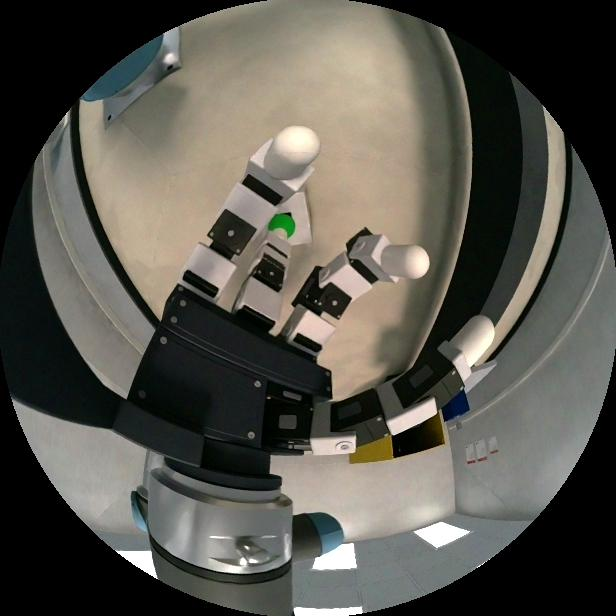

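Emit:
wait(
  seconds=9.5,
  cameras=["cam_high"],
)

Scene clock: 433.47 s.
left_arm: end_effector_position=(+0.5671, +0.2068, +0.5095) hand_goal=(-0.750, -0.100, -0.580, -0.700, +0.000, +0.000, +0.000, +0.000, -0.758, +0.100, -0.580, -0.700, +0.000, +0.000, +0.000, +0.000) hand_measured=(-0.748, -0.096, -0.578, -0.698, +0.002, -0.004, +0.000, -0.002, -0.756, +0.096, -0.578, -0.698, -0.006, +0.000, +0.000, +0.002) hand_current_ma=(+1, +2, +1, +1, +1, -4, +0, -1, +1, -2, +1, +1, -5, +0, +0, +1) hand_state=(goal, goal, goal, goal, goal, goal, goal, goal, goal, goal, goal, goal, goal, goal, goal, goal) hand_current_limit=0.50 hand_speed=0.50 end_effector_quat_wxyz=(+0.000, +1.000, -0.017, +0.000) | right_arm: end_effector_position=(+0.3411, +0.4035, +0.2156) hand_goal=(+0.000, +0.000, +0.000, +0.000, +0.000, +0.000, +0.000, +0.000, -0.750, +0.000, -0.576, -0.696, +0.000, +0.000, +0.000, +0.000) hand_measured=(-0.014, -0.002, -0.006, -0.004, +0.002, -0.004, +0.002, -0.002, -0.746, +0.002, -0.578, -0.700, -0.006, +0.000, +0.000, +0.002) hand_current_ma=(-12, -1, -3, -1, +0, -2, +0, +0, +1, +1, +0, -1, -3, +0, +0, +1) hand_state=(goal, goal, goal, goal, goal, goal, goal, goal, goal, goal, goal, goal, goal, goal, goal, goal) hand_current_limit=0.50 hand_speed=0.50 end_effector_quat_wxyz=(+0.000, +0.439, +0.899, +0.000)
Joint positions: left_arm=[-2.434 -1.955 -0.702 -2.056 1.57 2.312] | right_arm=[0.658 -1.652 2.02 -1.939 -1.571 -0.005]
Joint torques (N m): left_arm=[-11.75 36.61 9.5 -0.14 2.57 1.07] | right_arm=[7.38 -10.78 -15.28 -4.52 -1.07 2.29]
Wrist force (N): left_arm=[-0.6 -0.5 0.0] | right_arm=[0.5 -0.2 -0.4]
Wrist torque (N m): left_arm=[0.01 0.11 -0.21] | right_arm=[0.17 -0.03 0.11]
Wrist force, peak (N): left_arm=[-0.8 -0.8 0.1] | right_arm=[0.5 0.0 -1.0]
Hand target: left_arm +0.5671, +0.2068, +0.5095; +0.000, +1.000, -0.017, +0.000 | right_arm +0.3411, +0.4035, +0.2156; +0.000, +0.439, +0.899, +0.000
Off the commanded pose: left_arm 0.000 m, 0 deg | right_arm 0.000 m, 0 deg.
wait: 9.50 s; at rest from the start
Images, in order (width x height): cam_high 896x504.

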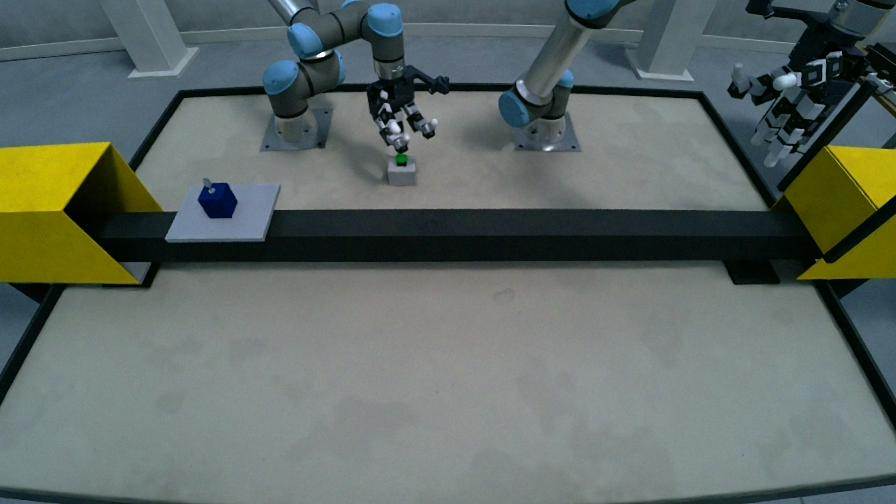

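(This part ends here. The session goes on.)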